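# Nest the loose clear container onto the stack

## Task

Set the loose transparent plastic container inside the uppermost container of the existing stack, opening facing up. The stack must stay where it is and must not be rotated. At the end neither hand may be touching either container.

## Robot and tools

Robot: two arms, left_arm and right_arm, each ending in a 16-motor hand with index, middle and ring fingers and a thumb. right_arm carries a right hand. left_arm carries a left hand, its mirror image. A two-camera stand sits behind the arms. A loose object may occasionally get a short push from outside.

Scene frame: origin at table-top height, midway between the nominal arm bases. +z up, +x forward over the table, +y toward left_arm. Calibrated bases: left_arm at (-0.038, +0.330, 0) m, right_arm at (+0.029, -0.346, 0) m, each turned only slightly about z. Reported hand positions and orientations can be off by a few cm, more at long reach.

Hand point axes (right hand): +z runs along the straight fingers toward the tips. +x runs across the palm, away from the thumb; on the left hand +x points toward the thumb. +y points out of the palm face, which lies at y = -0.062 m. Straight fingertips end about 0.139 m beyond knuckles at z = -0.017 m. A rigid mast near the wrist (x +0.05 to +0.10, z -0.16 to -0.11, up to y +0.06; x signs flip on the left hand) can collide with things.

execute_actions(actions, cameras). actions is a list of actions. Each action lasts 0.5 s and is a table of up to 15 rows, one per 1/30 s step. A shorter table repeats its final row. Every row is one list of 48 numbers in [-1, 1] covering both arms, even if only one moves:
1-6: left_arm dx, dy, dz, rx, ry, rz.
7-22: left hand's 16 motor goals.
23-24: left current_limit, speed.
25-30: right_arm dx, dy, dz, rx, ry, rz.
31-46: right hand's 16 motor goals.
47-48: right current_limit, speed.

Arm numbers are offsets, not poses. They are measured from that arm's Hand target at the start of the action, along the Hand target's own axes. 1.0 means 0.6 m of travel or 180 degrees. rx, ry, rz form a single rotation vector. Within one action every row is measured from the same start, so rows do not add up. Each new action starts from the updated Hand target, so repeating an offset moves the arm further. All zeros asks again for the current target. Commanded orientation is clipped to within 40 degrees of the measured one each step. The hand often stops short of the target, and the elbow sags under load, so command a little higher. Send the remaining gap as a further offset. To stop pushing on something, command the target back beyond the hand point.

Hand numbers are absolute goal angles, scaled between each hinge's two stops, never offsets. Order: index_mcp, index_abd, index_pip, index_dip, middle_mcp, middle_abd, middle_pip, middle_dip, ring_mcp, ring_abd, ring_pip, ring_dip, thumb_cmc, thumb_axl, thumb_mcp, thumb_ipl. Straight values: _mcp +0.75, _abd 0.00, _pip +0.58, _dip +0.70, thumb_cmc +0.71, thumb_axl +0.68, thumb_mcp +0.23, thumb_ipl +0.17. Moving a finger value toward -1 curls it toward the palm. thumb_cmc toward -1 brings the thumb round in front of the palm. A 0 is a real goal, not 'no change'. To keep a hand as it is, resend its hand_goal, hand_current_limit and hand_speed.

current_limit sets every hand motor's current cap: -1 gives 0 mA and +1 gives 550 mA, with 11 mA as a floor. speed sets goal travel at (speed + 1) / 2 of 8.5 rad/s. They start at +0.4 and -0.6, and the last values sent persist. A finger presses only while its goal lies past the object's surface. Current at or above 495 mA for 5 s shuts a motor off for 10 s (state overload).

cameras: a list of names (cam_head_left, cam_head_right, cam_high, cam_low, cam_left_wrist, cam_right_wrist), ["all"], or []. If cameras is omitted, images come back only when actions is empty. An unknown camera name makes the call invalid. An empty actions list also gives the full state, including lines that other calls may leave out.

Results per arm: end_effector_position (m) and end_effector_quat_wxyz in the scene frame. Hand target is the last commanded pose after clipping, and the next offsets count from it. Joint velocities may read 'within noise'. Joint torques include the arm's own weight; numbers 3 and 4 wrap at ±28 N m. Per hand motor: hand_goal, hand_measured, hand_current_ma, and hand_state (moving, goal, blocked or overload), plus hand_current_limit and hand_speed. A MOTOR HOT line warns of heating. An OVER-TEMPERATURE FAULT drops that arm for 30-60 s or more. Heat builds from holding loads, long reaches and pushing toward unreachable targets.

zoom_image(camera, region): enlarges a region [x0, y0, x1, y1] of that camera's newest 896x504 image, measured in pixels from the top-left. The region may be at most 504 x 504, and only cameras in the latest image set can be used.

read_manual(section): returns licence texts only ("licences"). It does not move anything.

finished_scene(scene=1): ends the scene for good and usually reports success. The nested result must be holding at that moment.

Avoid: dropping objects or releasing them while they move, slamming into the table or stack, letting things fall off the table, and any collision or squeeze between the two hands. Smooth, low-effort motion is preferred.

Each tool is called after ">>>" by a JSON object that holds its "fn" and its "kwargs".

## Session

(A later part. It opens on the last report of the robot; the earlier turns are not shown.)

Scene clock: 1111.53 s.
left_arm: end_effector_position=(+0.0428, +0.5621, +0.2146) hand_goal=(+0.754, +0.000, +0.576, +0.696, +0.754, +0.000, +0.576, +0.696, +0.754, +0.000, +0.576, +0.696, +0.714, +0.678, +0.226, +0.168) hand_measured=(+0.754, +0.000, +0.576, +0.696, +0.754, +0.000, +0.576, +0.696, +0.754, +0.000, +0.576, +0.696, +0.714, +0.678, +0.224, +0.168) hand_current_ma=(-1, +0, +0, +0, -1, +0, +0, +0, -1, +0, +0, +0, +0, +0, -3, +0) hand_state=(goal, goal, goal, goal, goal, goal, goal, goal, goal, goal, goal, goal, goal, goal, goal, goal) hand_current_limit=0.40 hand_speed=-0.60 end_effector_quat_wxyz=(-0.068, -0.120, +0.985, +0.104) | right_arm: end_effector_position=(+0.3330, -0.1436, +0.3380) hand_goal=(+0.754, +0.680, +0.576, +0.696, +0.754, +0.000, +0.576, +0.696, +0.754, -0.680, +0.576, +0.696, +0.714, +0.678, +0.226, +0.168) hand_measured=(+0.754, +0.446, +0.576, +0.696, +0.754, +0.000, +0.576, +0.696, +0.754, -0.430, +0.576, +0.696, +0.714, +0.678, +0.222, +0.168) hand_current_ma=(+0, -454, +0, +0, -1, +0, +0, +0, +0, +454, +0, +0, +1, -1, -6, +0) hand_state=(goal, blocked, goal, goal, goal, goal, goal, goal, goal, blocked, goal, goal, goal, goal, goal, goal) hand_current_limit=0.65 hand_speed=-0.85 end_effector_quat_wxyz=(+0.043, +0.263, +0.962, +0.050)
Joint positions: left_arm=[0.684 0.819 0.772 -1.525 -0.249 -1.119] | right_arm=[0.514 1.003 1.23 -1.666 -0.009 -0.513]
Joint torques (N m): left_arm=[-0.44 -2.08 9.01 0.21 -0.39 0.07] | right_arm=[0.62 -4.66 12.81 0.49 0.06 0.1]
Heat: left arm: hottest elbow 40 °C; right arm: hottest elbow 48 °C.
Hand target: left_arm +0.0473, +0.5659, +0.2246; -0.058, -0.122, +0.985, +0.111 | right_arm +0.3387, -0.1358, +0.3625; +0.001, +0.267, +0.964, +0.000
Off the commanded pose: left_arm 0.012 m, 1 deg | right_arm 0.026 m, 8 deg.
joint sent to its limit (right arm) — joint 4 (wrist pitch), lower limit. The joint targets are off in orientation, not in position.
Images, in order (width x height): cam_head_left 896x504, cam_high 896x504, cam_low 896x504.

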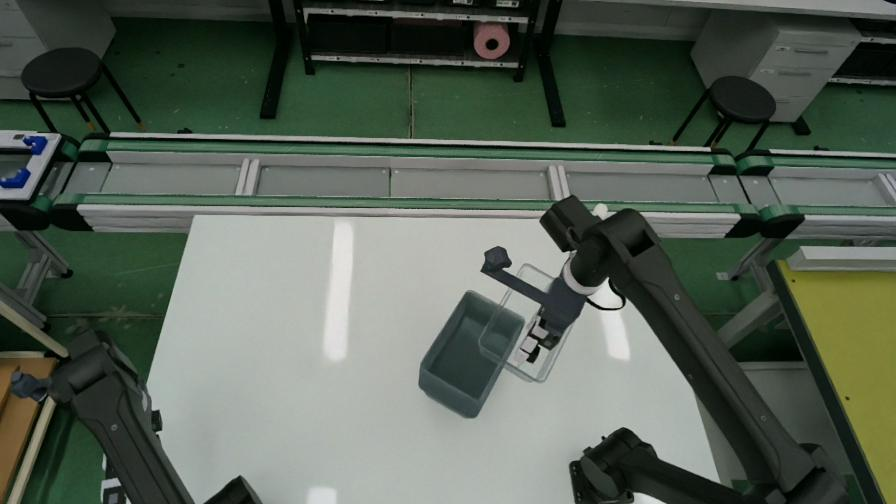

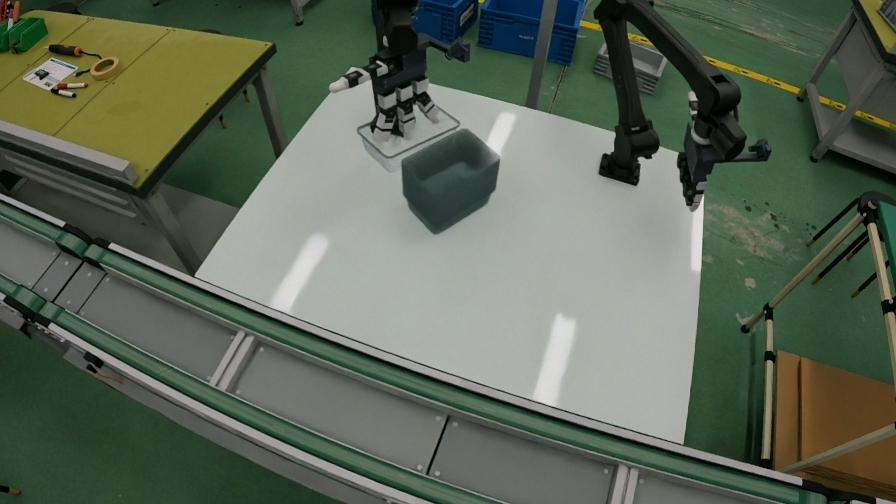

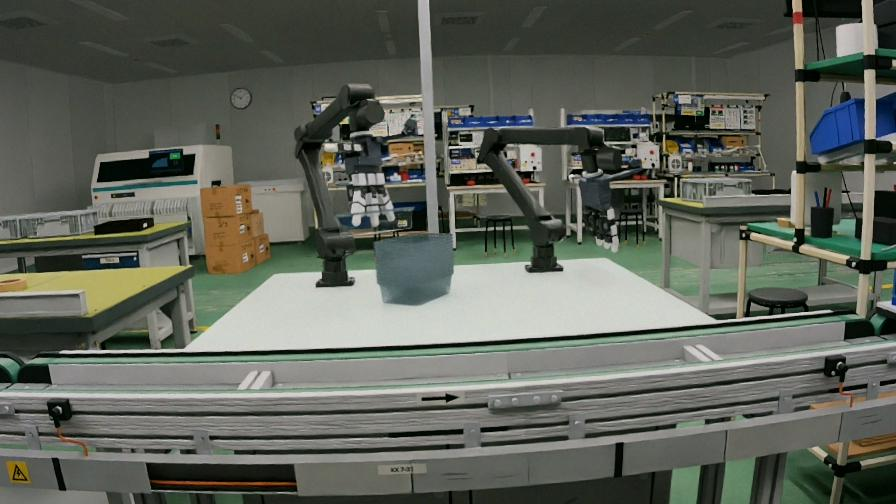

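>>> {"fn": "execute_actions", "kwargs": {"actions": [[[0,0,0,0,0,0,0.754,0,0.576,0.696,0.754,0,0.576,0.696,0.754,0,0.576,0.696,0.714,0.678,0.226,0.168,0.4,-0.6,0.0585,0.07,0,0,0,0,0.754,0.68,0.576,0.696,0.754,0,0.576,0.696,0.754,-0.68,0.576,0.696,0.714,0.678,0.226,0.168,0.65,-0.85]],[[0,0,0,0,0,0,0.754,0,0.576,0.696,0.754,0,0.576,0.696,0.754,0,0.576,0.696,0.714,0.678,0.226,0.168,0.4,-0.6,0.0585,0.07,0,0,0,0,0.754,0.68,0.576,0.696,0.754,0,0.576,0.696,0.754,-0.68,0.576,0.696,0.714,0.678,0.226,0.168,0.65,-0.85]]], "cameras": ["cam_low", "cam_high", "cam_head_left", "cam_head_right", "cam_right_wrist"]}}

>>> {"fn": "zoom_image", "kwargs": {"camera": "cam_low", "region": [320, 170, 500, 320]}}

>>> {"fn": "zoom_image", "kwargs": {"camera": "cam_high", "region": [360, 60, 540, 240]}}

>>> {"fn": "zoom_image", "kwargs": {"camera": "cam_head_left", "region": [390, 240, 570, 430]}}

>>> {"fn": "zoom_image", "kwargs": {"camera": "cam_head_right", "region": [390, 240, 570, 430]}}

Scene clock: 1134.33 s.
left_arm: end_effector_position=(+0.0428, +0.5621, +0.2146) hand_goal=(+0.754, +0.000, +0.576, +0.696, +0.754, +0.000, +0.576, +0.696, +0.754, +0.000, +0.576, +0.696, +0.714, +0.678, +0.226, +0.168) hand_measured=(+0.754, +0.000, +0.576, +0.696, +0.754, +0.000, +0.576, +0.696, +0.754, +0.000, +0.576, +0.696, +0.714, +0.678, +0.224, +0.168) hand_current_ma=(-1, +0, +0, +0, -1, +0, +0, +0, -1, +0, +0, +0, +0, +0, -3, +0) hand_state=(goal, goal, goal, goal, goal, goal, goal, goal, goal, goal, goal, goal, goal, goal, goal, goal) hand_current_limit=0.40 hand_speed=-0.60 end_effector_quat_wxyz=(-0.068, -0.120, +0.985, +0.104) | right_arm: end_effector_position=(+0.3158, -0.0370, +0.3369) hand_goal=(+0.754, +0.680, +0.576, +0.696, +0.754, +0.000, +0.576, +0.696, +0.754, -0.680, +0.576, +0.696, +0.714, +0.678, +0.226, +0.168) hand_measured=(+0.754, +0.446, +0.576, +0.696, +0.754, +0.000, +0.576, +0.696, +0.754, -0.430, +0.576, +0.696, +0.716, +0.678, +0.222, +0.168) hand_current_ma=(+0, -454, +0, +0, +0, +0, +0, +0, +1, +454, +0, +0, +2, -1, -7, +0) hand_state=(goal, blocked, goal, goal, goal, goal, goal, goal, goal, blocked, goal, goal, goal, goal, goal, goal) hand_current_limit=0.65 hand_speed=-0.85 end_effector_quat_wxyz=(+0.019, +0.262, +0.964, +0.037)
Joint positions: left_arm=[0.684 0.819 0.772 -1.525 -0.249 -1.119] | right_arm=[0.825 1.173 1.358 -1.672 0.001 -0.205]
Joint torques (N m): left_arm=[-0.26 -1.9 9.03 0.21 -0.39 0.06] | right_arm=[0.09 -6.95 12.82 0.53 0.11 0.12]
Heat: left arm: hottest elbow 40 °C; right arm: hottest elbow 49 °C.
Hand target: left_arm +0.0473, +0.5659, +0.2246; -0.058, -0.122, +0.985, +0.111 | right_arm +0.3219, -0.0277, +0.3623; +0.001, +0.267, +0.964, +0.000
Off the commanded pose: left_arm 0.012 m, 1 deg | right_arm 0.028 m, 5 deg.
joint sent to its limit (right arm) — joint 4 (wrist pitch), lower limit. The joint targets are off in orientation, not in position.
Images, in order (width x height): cam_head_left 896x504, cam_head_right 896x504, cam_high 896x504, cam_low 896x504, cam_right_wrist 896x504.

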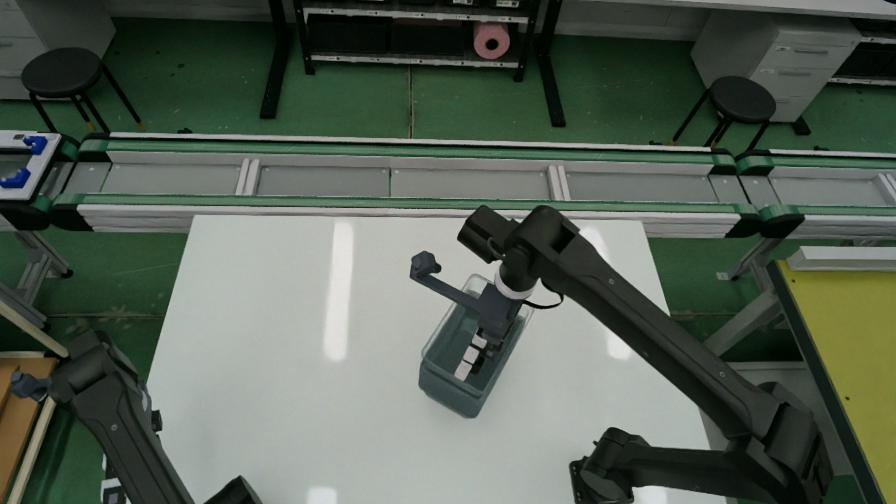

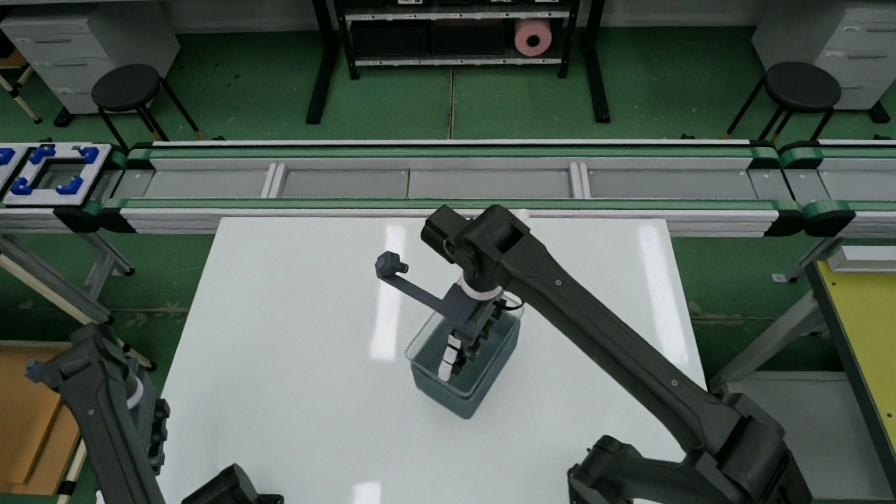

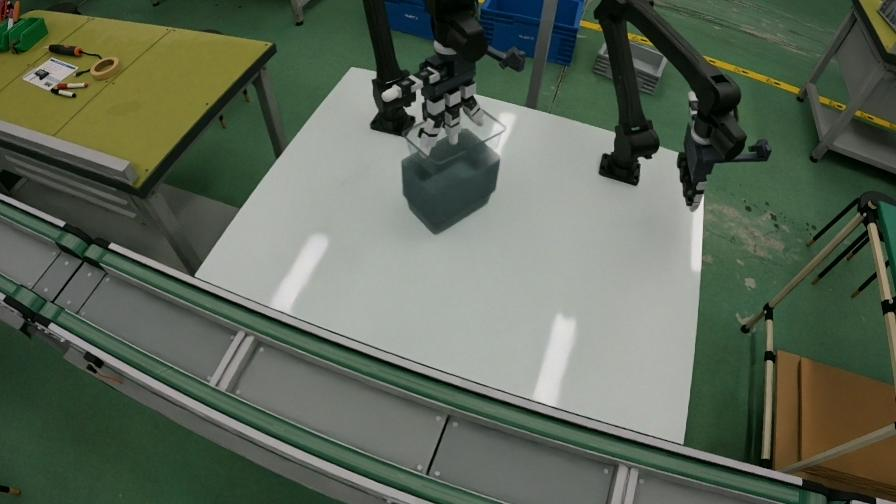

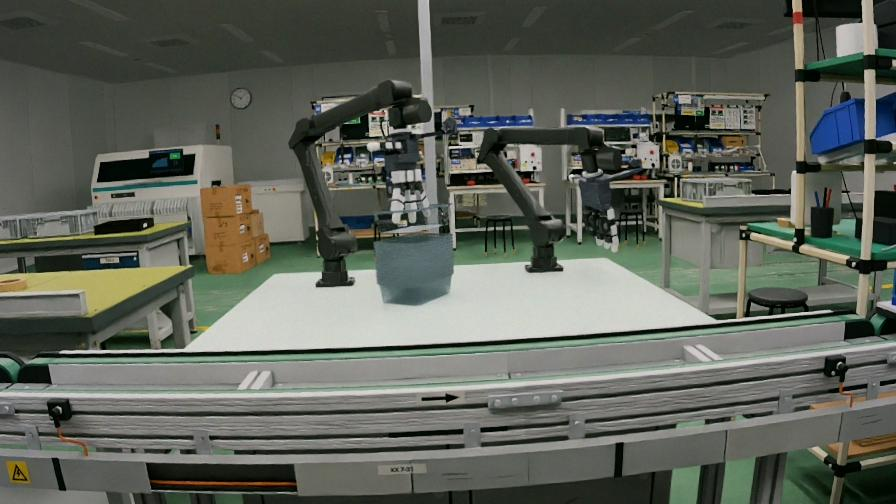

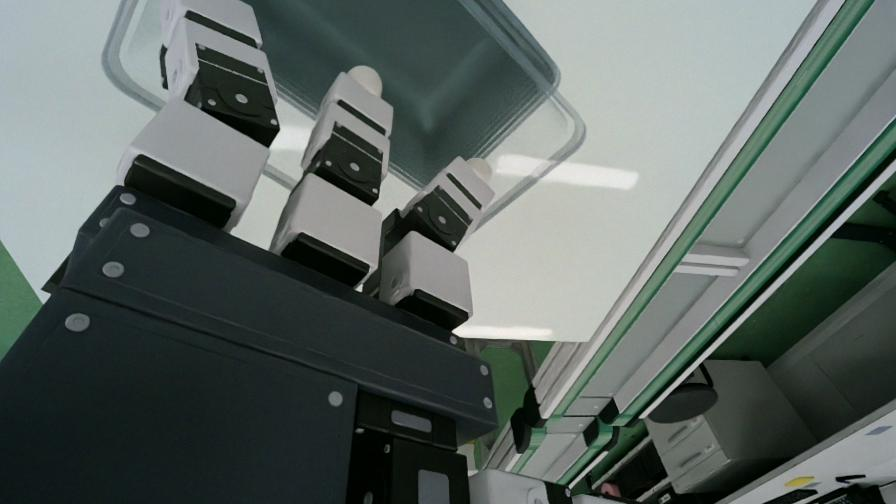

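Scaled by 2.800.

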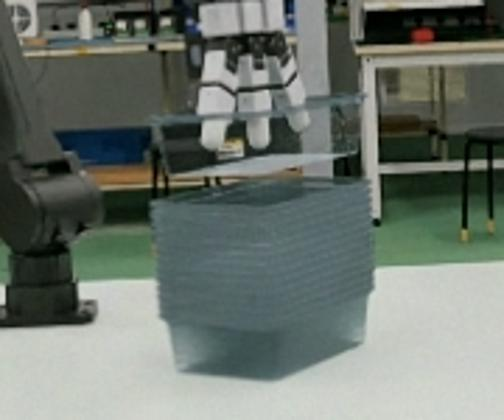

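Scaled by 2.800.

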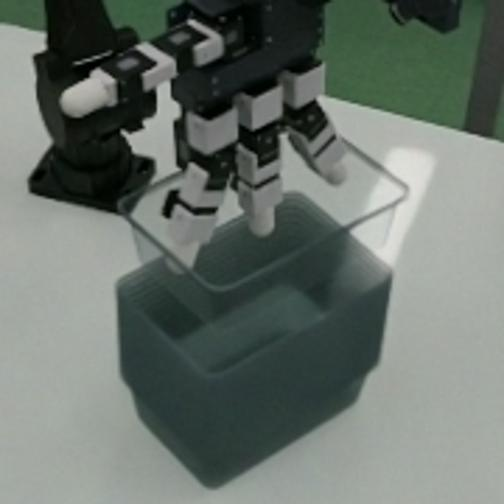

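Scaled by 2.653.

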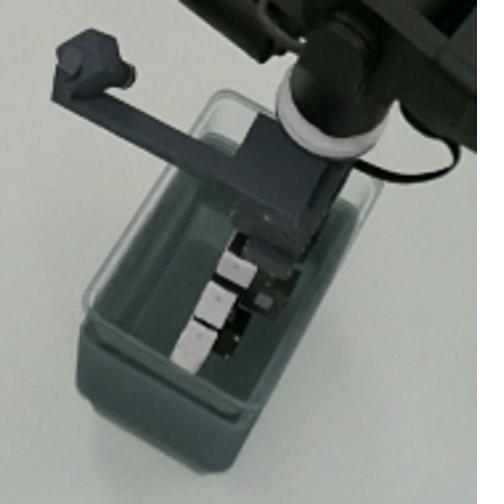

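Scaled by 2.653.

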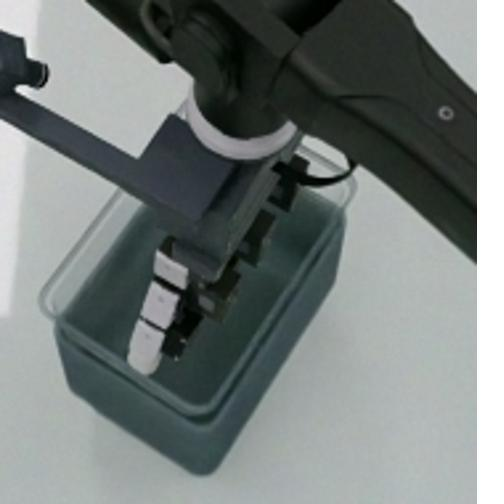

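>>> {"fn": "execute_actions", "kwargs": {"actions": [[[0,0,0,0,0,0,0.754,0,0.576,0.696,0.754,0,0.576,0.696,0.754,0,0.576,0.696,0.714,0.678,0.226,0.168,0.4,-0.6,-0.0138,0.0233,0,0,0,-0.0055,0.754,0.68,0.576,0.696,0.754,0,0.576,0.696,0.754,-0.68,0.576,0.696,0.714,0.678,0.226,0.168,0.65,-0.85]],[[0,0,0,0,0,0,0.754,0,0.576,0.696,0.754,0,0.576,0.696,0.754,0,0.576,0.696,0.714,0.678,0.226,0.168,0.4,-0.6,0,0,0.035,0,0,0,0.754,0.68,0.576,0.696,0.754,0,0.576,0.696,0.754,-0.68,0.576,0.696,0.714,0.678,0.226,0.168,0.65,-0.85]]], "cameras": ["cam_low", "cam_high", "cam_head_left", "cam_right_wrist"]}}

>>> {"fn": "zoom_image", "kwargs": {"camera": "cam_low", "region": [320, 170, 500, 320]}}

>>> {"fn": "zoom_image", "kwargs": {"camera": "cam_high", "region": [360, 60, 540, 240]}}

>>> {"fn": "zoom_image", "kwargs": {"camera": "cam_head_left", "region": [390, 240, 570, 430]}}

Scene clock: 1200.23 s.
left_arm: end_effector_position=(+0.0428, +0.5621, +0.2146) hand_goal=(+0.754, +0.000, +0.576, +0.696, +0.754, +0.000, +0.576, +0.696, +0.754, +0.000, +0.576, +0.696, +0.714, +0.678, +0.226, +0.168) hand_measured=(+0.754, +0.000, +0.576, +0.696, +0.754, +0.000, +0.576, +0.696, +0.754, +0.000, +0.576, +0.696, +0.714, +0.678, +0.224, +0.168) hand_current_ma=(-1, +0, +0, +0, -1, +0, +0, +0, -1, +0, +0, +0, +0, +0, -3, +0) hand_state=(goal, goal, goal, goal, goal, goal, goal, goal, goal, goal, goal, goal, goal, goal, goal, goal) hand_current_limit=0.40 hand_speed=-0.60 end_effector_quat_wxyz=(-0.068, -0.120, +0.985, +0.104) | right_arm: end_effector_position=(+0.3283, -0.0228, +0.3297) hand_goal=(+0.754, +0.680, +0.576, +0.696, +0.754, +0.000, +0.576, +0.696, +0.754, -0.680, +0.576, +0.696, +0.714, +0.678, +0.226, +0.168) hand_measured=(+0.754, +0.446, +0.576, +0.696, +0.754, +0.000, +0.576, +0.696, +0.754, -0.430, +0.576, +0.696, +0.716, +0.678, +0.222, +0.168) hand_current_ma=(+0, -454, +0, +0, +0, +0, +0, +0, +1, +454, +0, +0, +2, -1, -7, +0) hand_state=(goal, blocked, goal, goal, goal, goal, goal, goal, goal, blocked, goal, goal, goal, goal, goal, goal) hand_current_limit=0.65 hand_speed=-0.85 end_effector_quat_wxyz=(+0.014, +0.261, +0.965, +0.027)
Joint positions: left_arm=[0.684 0.819 0.772 -1.525 -0.249 -1.119] | right_arm=[0.825 1.234 1.395 -1.672 0.001 -0.207]
Joint torques (N m): left_arm=[-0.26 -1.85 9.06 0.21 -0.38 0.06] | right_arm=[-1.55 -7.41 11.11 0.47 0.08 -0.15]
Heat: left arm: hottest elbow 40 °C; right arm: hottest elbow 52 °C.
Hand target: left_arm +0.0473, +0.5659, +0.2246; -0.058, -0.122, +0.985, +0.111 | right_arm +0.3362, -0.0200, +0.3413; +0.001, +0.259, +0.966, +0.000
Off the commanded pose: left_arm 0.012 m, 1 deg | right_arm 0.014 m, 3 deg.
joint sent to its limit (right arm) — joint 4 (wrist pitch), lower limit. The joint targets are off in orientation, not in position.
Images, in order (width x height): cam_head_left 896x504, cam_high 896x504, cam_low 896x504, cam_right_wrist 896x504.

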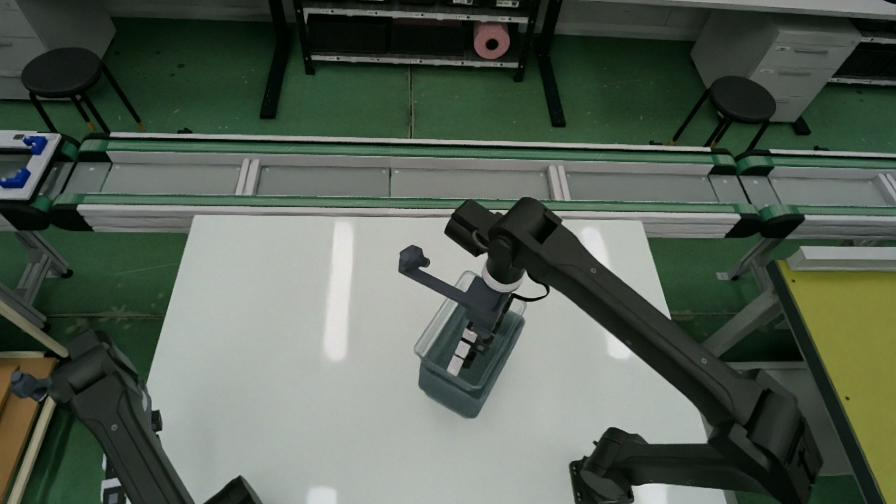

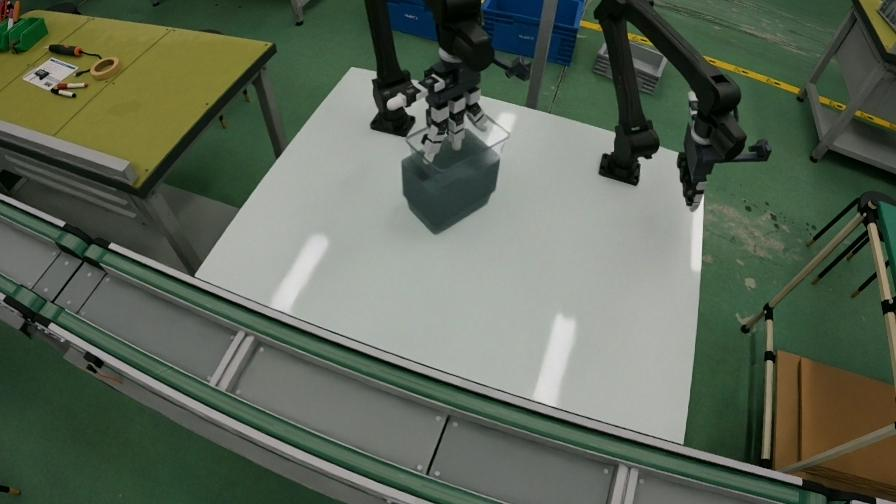

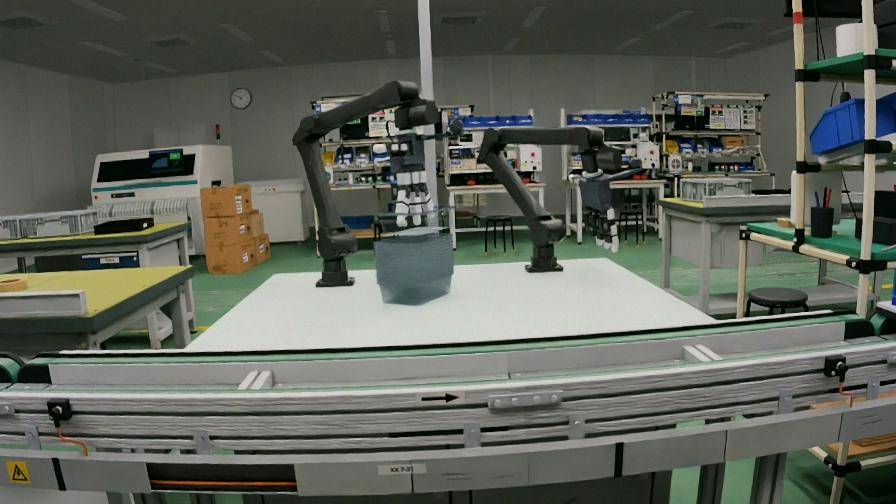

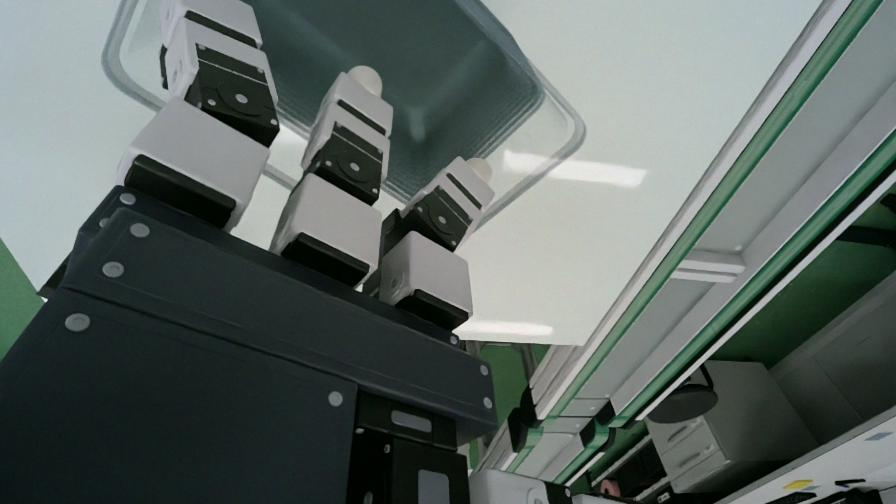

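Scaled by 2.800.

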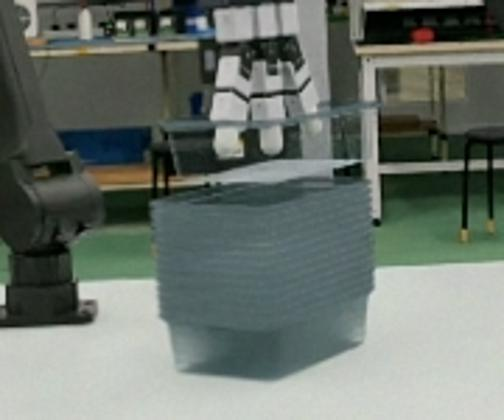

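Scaled by 2.800.

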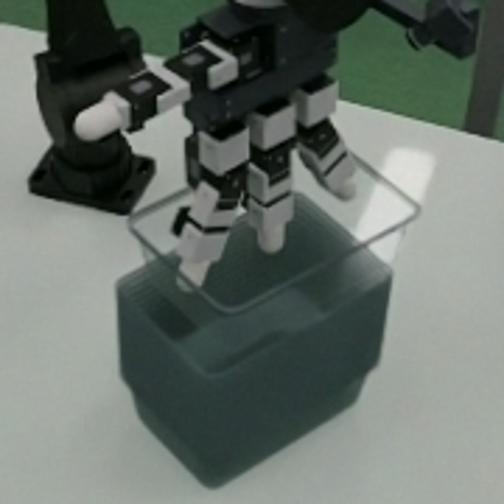

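Scaled by 2.653.

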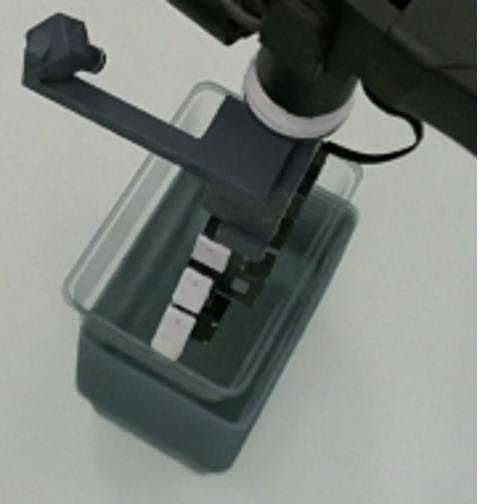

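>>> {"fn": "execute_actions", "kwargs": {"actions": [[[0,0,0,0,0,0,0.754,0,0.576,0.696,0.754,0,0.576,0.696,0.754,0,0.576,0.696,0.714,0.678,0.226,0.168,0.4,-0.6,-0.0083,-0.0095,0.022,0,0,0,0.754,0.68,0.576,0.696,0.754,0,0.576,0.696,0.754,-0.68,0.576,0.696,0.714,0.678,0.226,0.168,0.65,-0.85]]], "cameras": ["cam_low", "cam_high", "cam_head_left", "cam_head_right", "cam_right_wrist"]}}

>>> {"fn": "zoom_image", "kwargs": {"camera": "cam_low", "region": [320, 170, 500, 320]}}

>>> {"fn": "zoom_image", "kwargs": {"camera": "cam_high", "region": [360, 60, 540, 240]}}

>>> {"fn": "zoom_image", "kwargs": {"camera": "cam_head_left", "region": [390, 240, 570, 430]}}

>>> {"fn": "zoom_image", "kwargs": {"camera": "cam_head_right", "region": [390, 240, 570, 430]}}

>>> {"fn": "zoom_image", "kwargs": {"camera": "cam_right_wrist", "region": [80, 0, 640, 250]}}

Scene clock: 1244.67 s.
left_arm: end_effector_position=(+0.0428, +0.5621, +0.2146) hand_goal=(+0.754, +0.000, +0.576, +0.696, +0.754, +0.000, +0.576, +0.696, +0.754, +0.000, +0.576, +0.696, +0.714, +0.678, +0.226, +0.168) hand_measured=(+0.754, +0.000, +0.576, +0.696, +0.754, +0.000, +0.576, +0.696, +0.754, +0.000, +0.576, +0.696, +0.714, +0.678, +0.224, +0.168) hand_current_ma=(-1, +0, +0, +0, -1, +0, +0, +0, -1, +0, +0, +0, +0, +0, -3, +0) hand_state=(goal, goal, goal, goal, goal, goal, goal, goal, goal, goal, goal, goal, goal, goal, goal, goal) hand_current_limit=0.40 hand_speed=-0.60 end_effector_quat_wxyz=(-0.068, -0.120, +0.985, +0.104) | right_arm: end_effector_position=(+0.3320, -0.0262, +0.3297) hand_goal=(+0.754, +0.680, +0.576, +0.696, +0.754, +0.000, +0.576, +0.696, +0.754, -0.680, +0.576, +0.696, +0.714, +0.678, +0.226, +0.168) hand_measured=(+0.754, +0.446, +0.576, +0.696, +0.754, +0.000, +0.576, +0.696, +0.754, -0.430, +0.576, +0.696, +0.716, +0.678, +0.222, +0.168) hand_current_ma=(+0, -454, +0, +0, +0, +0, +0, +0, +1, +454, +0, +0, +2, -1, -7, +0) hand_state=(goal, blocked, goal, goal, goal, goal, goal, goal, goal, blocked, goal, goal, goal, goal, goal, goal) hand_current_limit=0.65 hand_speed=-0.85 end_effector_quat_wxyz=(+0.014, +0.260, +0.965, +0.026)
Joint positions: left_arm=[0.684 0.819 0.772 -1.525 -0.249 -1.119] | right_arm=[0.81 1.234 1.395 -1.672 0.001 -0.225]
Joint torques (N m): left_arm=[-0.32 -2.08 9.02 0.21 -0.4 0.06] | right_arm=[-1.73 -7.41 9.33 0.47 0.05 -0.16]
Heat: left arm: hottest elbow 40 °C; right arm: hottest elbow 49 °C.
Hand target: left_arm +0.0473, +0.5659, +0.2246; -0.058, -0.122, +0.985, +0.111 | right_arm +0.3377, -0.0275, +0.3281; +0.001, +0.259, +0.966, +0.000
Off the commanded pose: left_arm 0.012 m, 1 deg | right_arm 0.006 m, 3 deg.
joint sent to its limit (right arm) — joint 4 (wrist pitch), lower limit. The joint targets are off in orientation, not in position.
Images, in order (width x height): cam_head_left 896x504, cam_head_right 896x504, cam_high 896x504, cam_low 896x504, cam_right_wrist 896x504.

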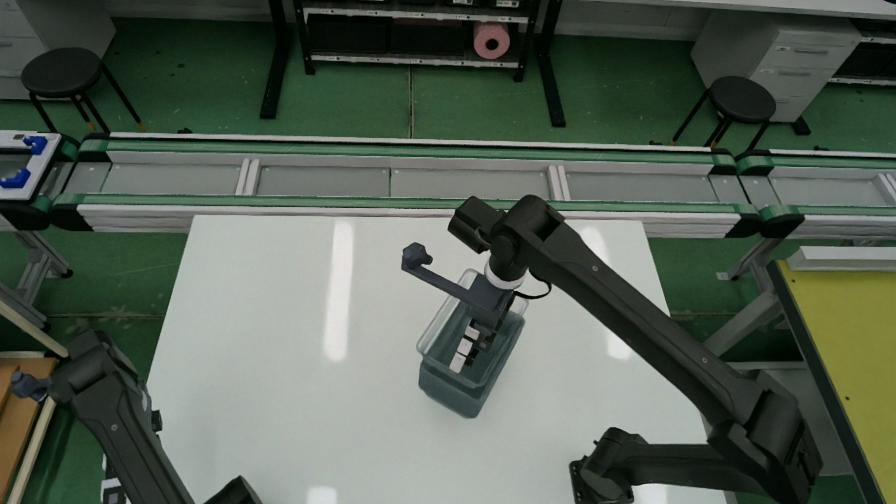

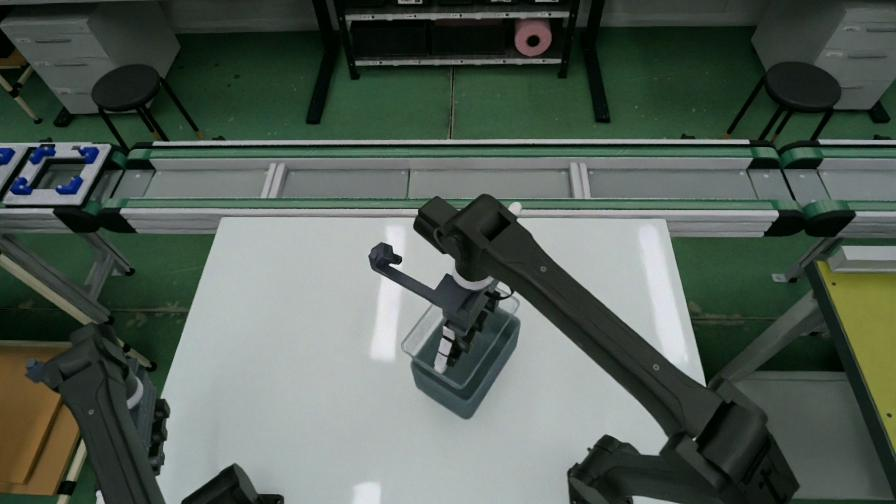

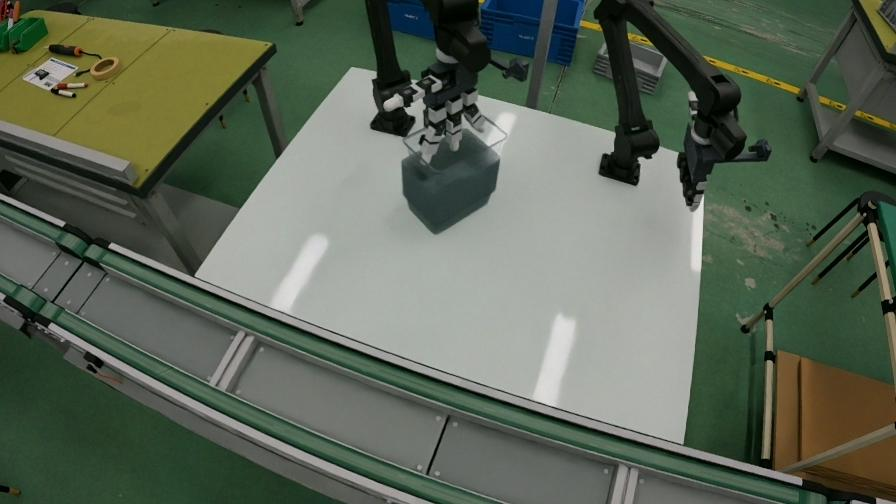

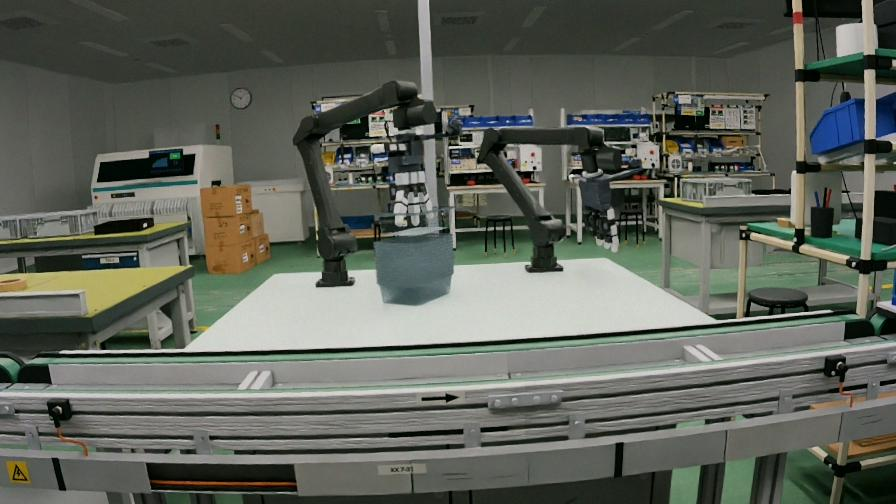

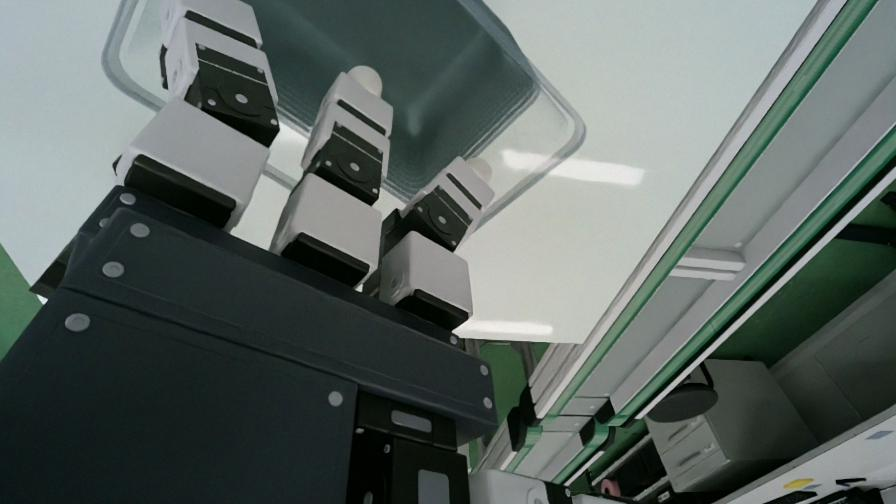

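Scaled by 2.800.

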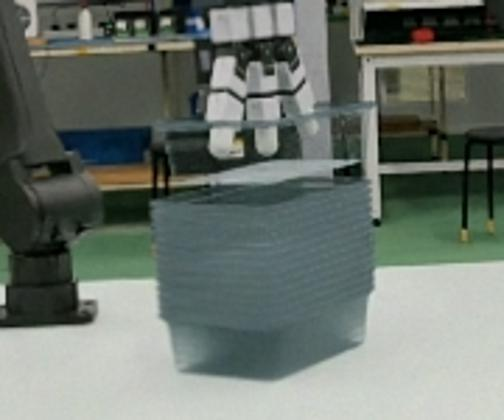

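Scaled by 2.800.

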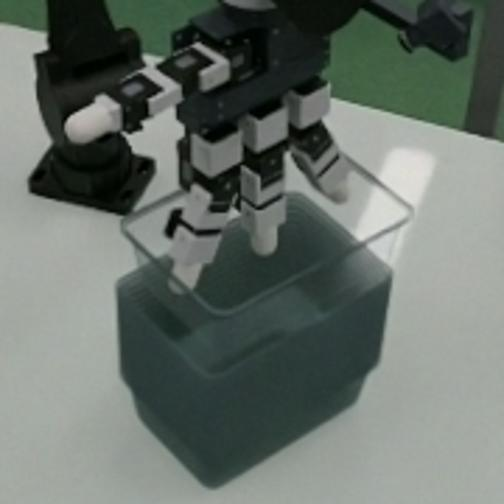

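Scaled by 2.653.

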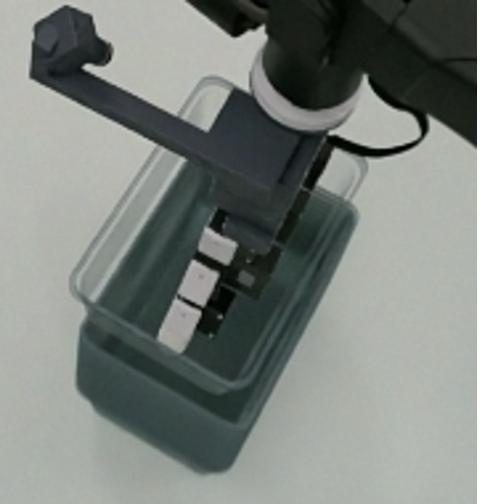

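Scaled by 2.653.

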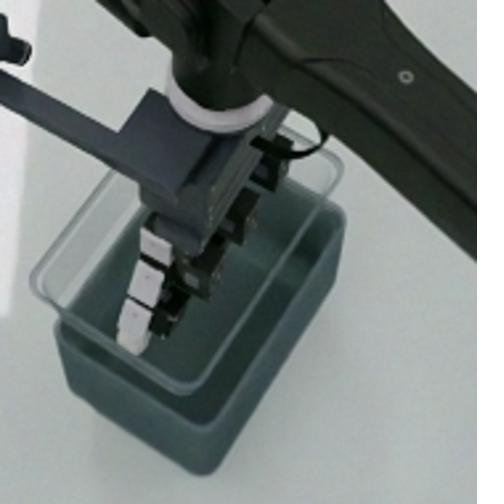

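Region (80, 0, 640, 250) is 560x250 pixels. A region can be at most 504 by 504 pixels.

>>> {"fn": "execute_actions", "kwargs": {"actions": [[[0,0,0,0,0,0,0.754,0,0.576,0.696,0.754,0,0.576,0.696,0.754,0,0.576,0.696,0.714,0.678,0.226,0.168,0.4,-0.6,0,-0.0097,0.03,0,0,0,0.754,0.68,0.576,0.696,0.754,0,0.576,0.696,0.754,-0.68,0.576,0.696,0.714,0.678,0.226,0.168,0.65,-0.85]]], "cameras": ["cam_low", "cam_high", "cam_head_left", "cam_head_right", "cam_right_wrist"]}}

>>> {"fn": "zoom_image", "kwargs": {"camera": "cam_low", "region": [320, 170, 500, 320]}}

>>> {"fn": "zoom_image", "kwargs": {"camera": "cam_high", "region": [360, 60, 540, 240]}}

>>> {"fn": "zoom_image", "kwargs": {"camera": "cam_head_left", "region": [390, 240, 570, 430]}}

>>> {"fn": "zoom_image", "kwargs": {"camera": "cam_head_right", "region": [390, 240, 570, 430]}}

>>> {"fn": "zoom_image", "kwargs": {"camera": "cam_right_wrist", "region": [100, 0, 600, 250]}}

Scene clock: 1267.57 s.
left_arm: end_effector_position=(+0.0428, +0.5621, +0.2146) hand_goal=(+0.754, +0.000, +0.576, +0.696, +0.754, +0.000, +0.576, +0.696, +0.754, +0.000, +0.576, +0.696, +0.714, +0.678, +0.226, +0.168) hand_measured=(+0.754, +0.000, +0.576, +0.696, +0.754, +0.000, +0.576, +0.696, +0.754, +0.000, +0.576, +0.696, +0.714, +0.678, +0.224, +0.168) hand_current_ma=(-1, +0, +0, +0, -1, +0, +0, +0, -1, +0, +0, +0, +0, +0, -3, +0) hand_state=(goal, goal, goal, goal, goal, goal, goal, goal, goal, goal, goal, goal, goal, goal, goal, goal) hand_current_limit=0.40 hand_speed=-0.60 end_effector_quat_wxyz=(-0.068, -0.120, +0.985, +0.104) | right_arm: end_effector_position=(+0.3317, -0.0282, +0.3233) hand_goal=(+0.754, +0.680, +0.576, +0.696, +0.754, +0.000, +0.576, +0.696, +0.754, -0.680, +0.576, +0.696, +0.714, +0.678, +0.226, +0.168) hand_measured=(+0.754, +0.446, +0.576, +0.696, +0.754, +0.000, +0.576, +0.696, +0.754, -0.430, +0.576, +0.696, +0.716, +0.678, +0.222, +0.168) hand_current_ma=(+0, -454, +0, +0, +0, +0, +0, +0, +1, +454, +0, +0, +2, -1, -7, +0) hand_state=(goal, blocked, goal, goal, goal, goal, goal, goal, goal, blocked, goal, goal, goal, goal, goal, goal) hand_current_limit=0.65 hand_speed=-0.85 end_effector_quat_wxyz=(+0.011, +0.259, +0.966, +0.020)
Joint positions: left_arm=[0.684 0.819 0.772 -1.525 -0.249 -1.119] | right_arm=[0.807 1.236 1.383 -1.672 0.001 -0.229]
Joint torques (N m): left_arm=[-0.32 -1.96 9.03 0.2 -0.39 0.06] | right_arm=[-1.73 -7.3 7.73 0.46 0.03 -0.17]
Heat: left arm: hottest elbow 40 °C; right arm: hottest elbow 47 °C.
Hand target: left_arm +0.0473, +0.5659, +0.2246; -0.058, -0.122, +0.985, +0.111 | right_arm +0.3348, -0.0326, +0.3101; +0.001, +0.259, +0.966, +0.000
Off the commanded pose: left_arm 0.012 m, 1 deg | right_arm 0.014 m, 3 deg.
joint sent to its limit (right arm) — joint 4 (wrist pitch), lower limit. The joint targets still meet the commanded pose.
Images, in order (width x height): cam_head_left 896x504, cam_head_right 896x504, cam_high 896x504, cam_low 896x504, cam_right_wrist 896x504.

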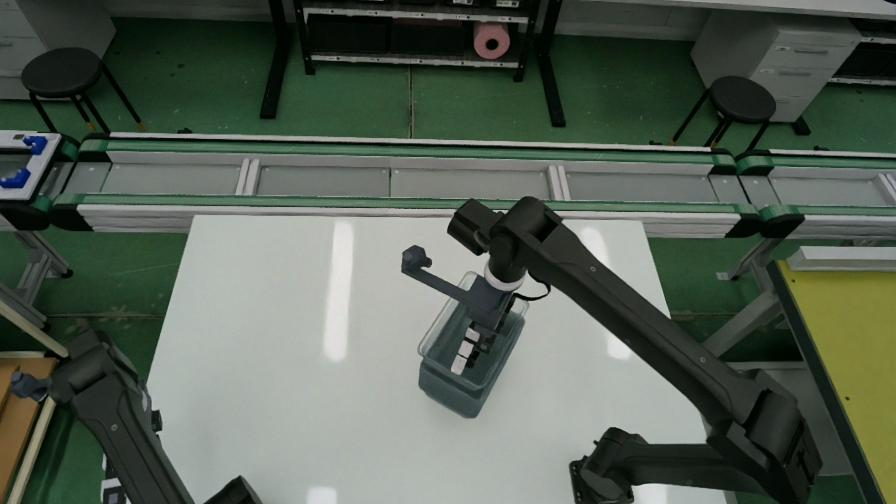

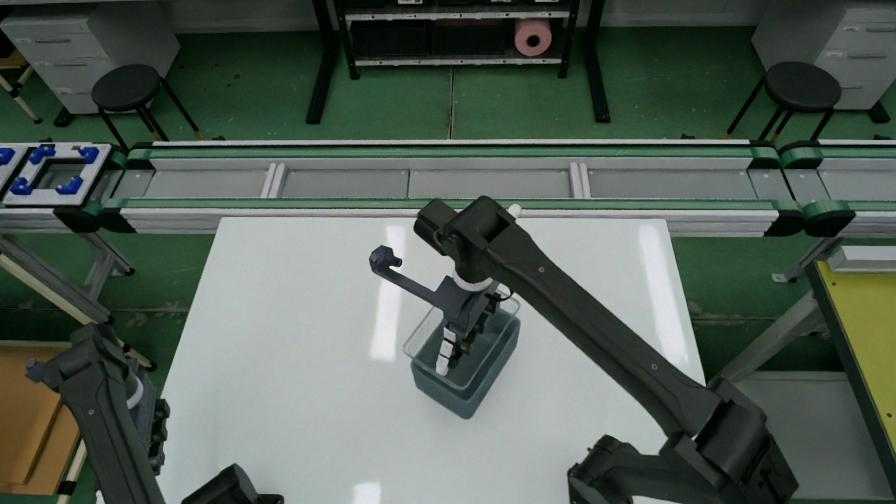

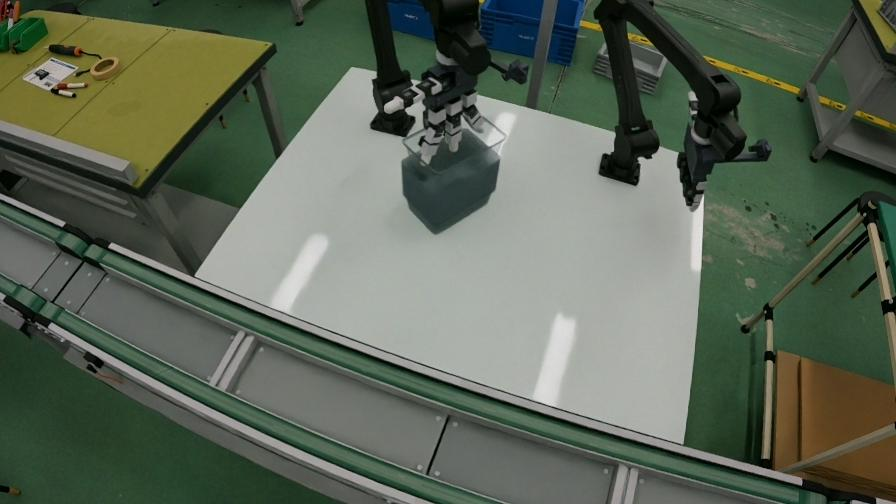

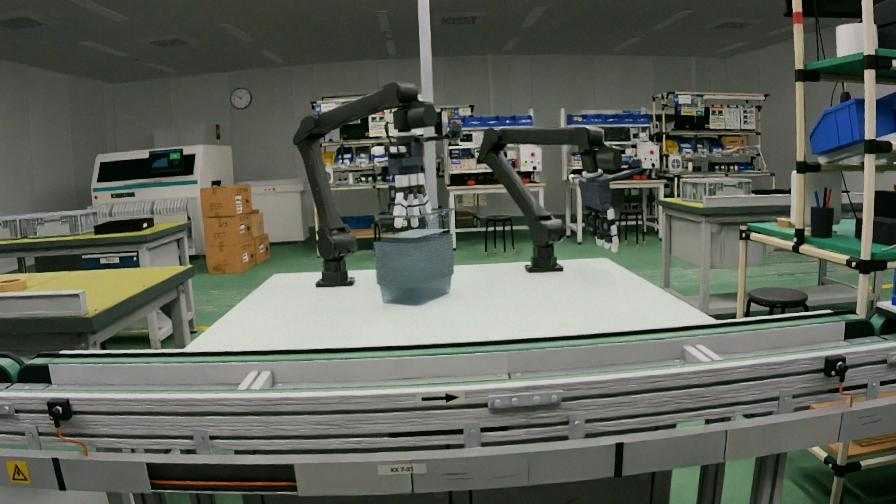

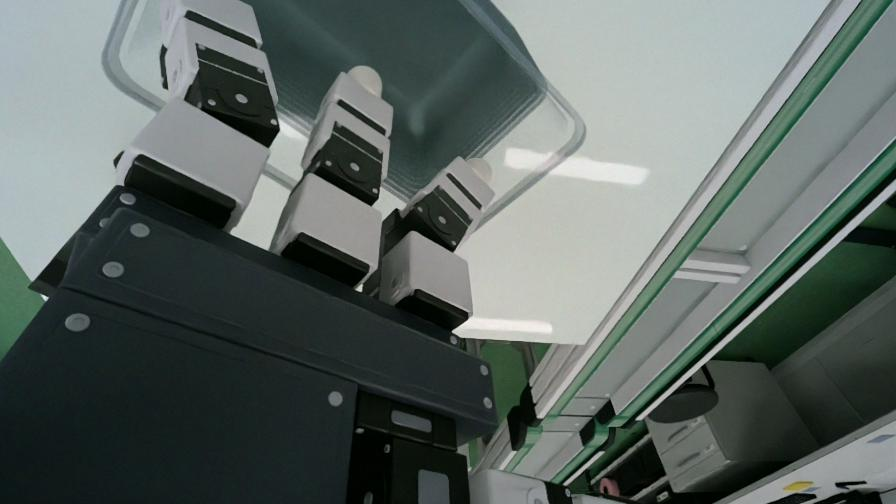

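Scaled by 2.800.

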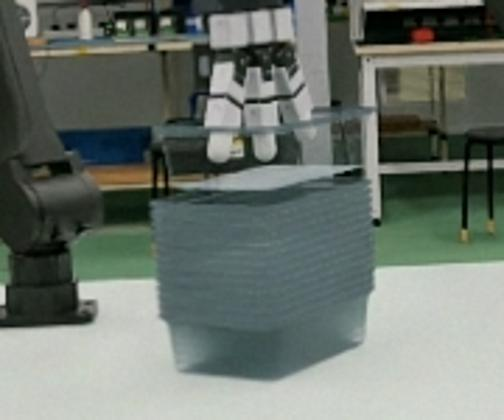

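Scaled by 2.800.

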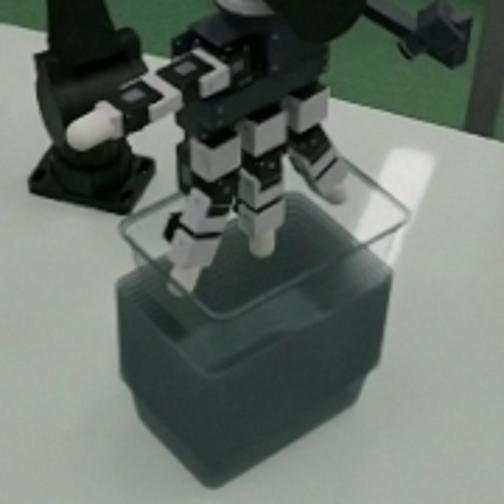

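Scaled by 2.653.

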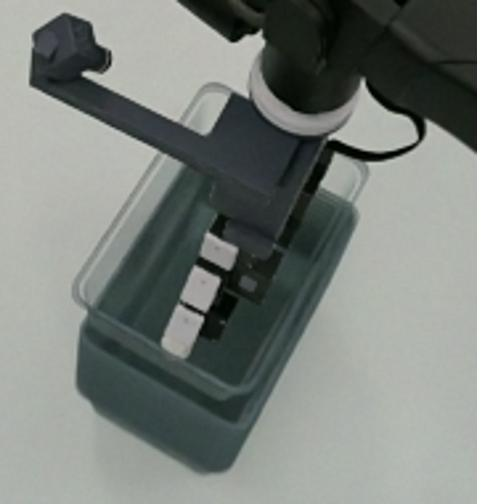

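Scaled by 2.653.

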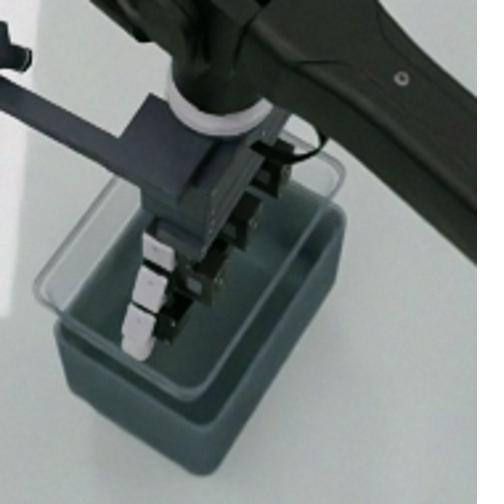

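Scaled by 1.008.

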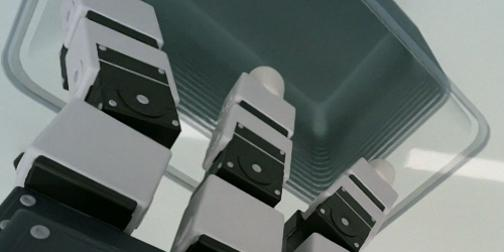

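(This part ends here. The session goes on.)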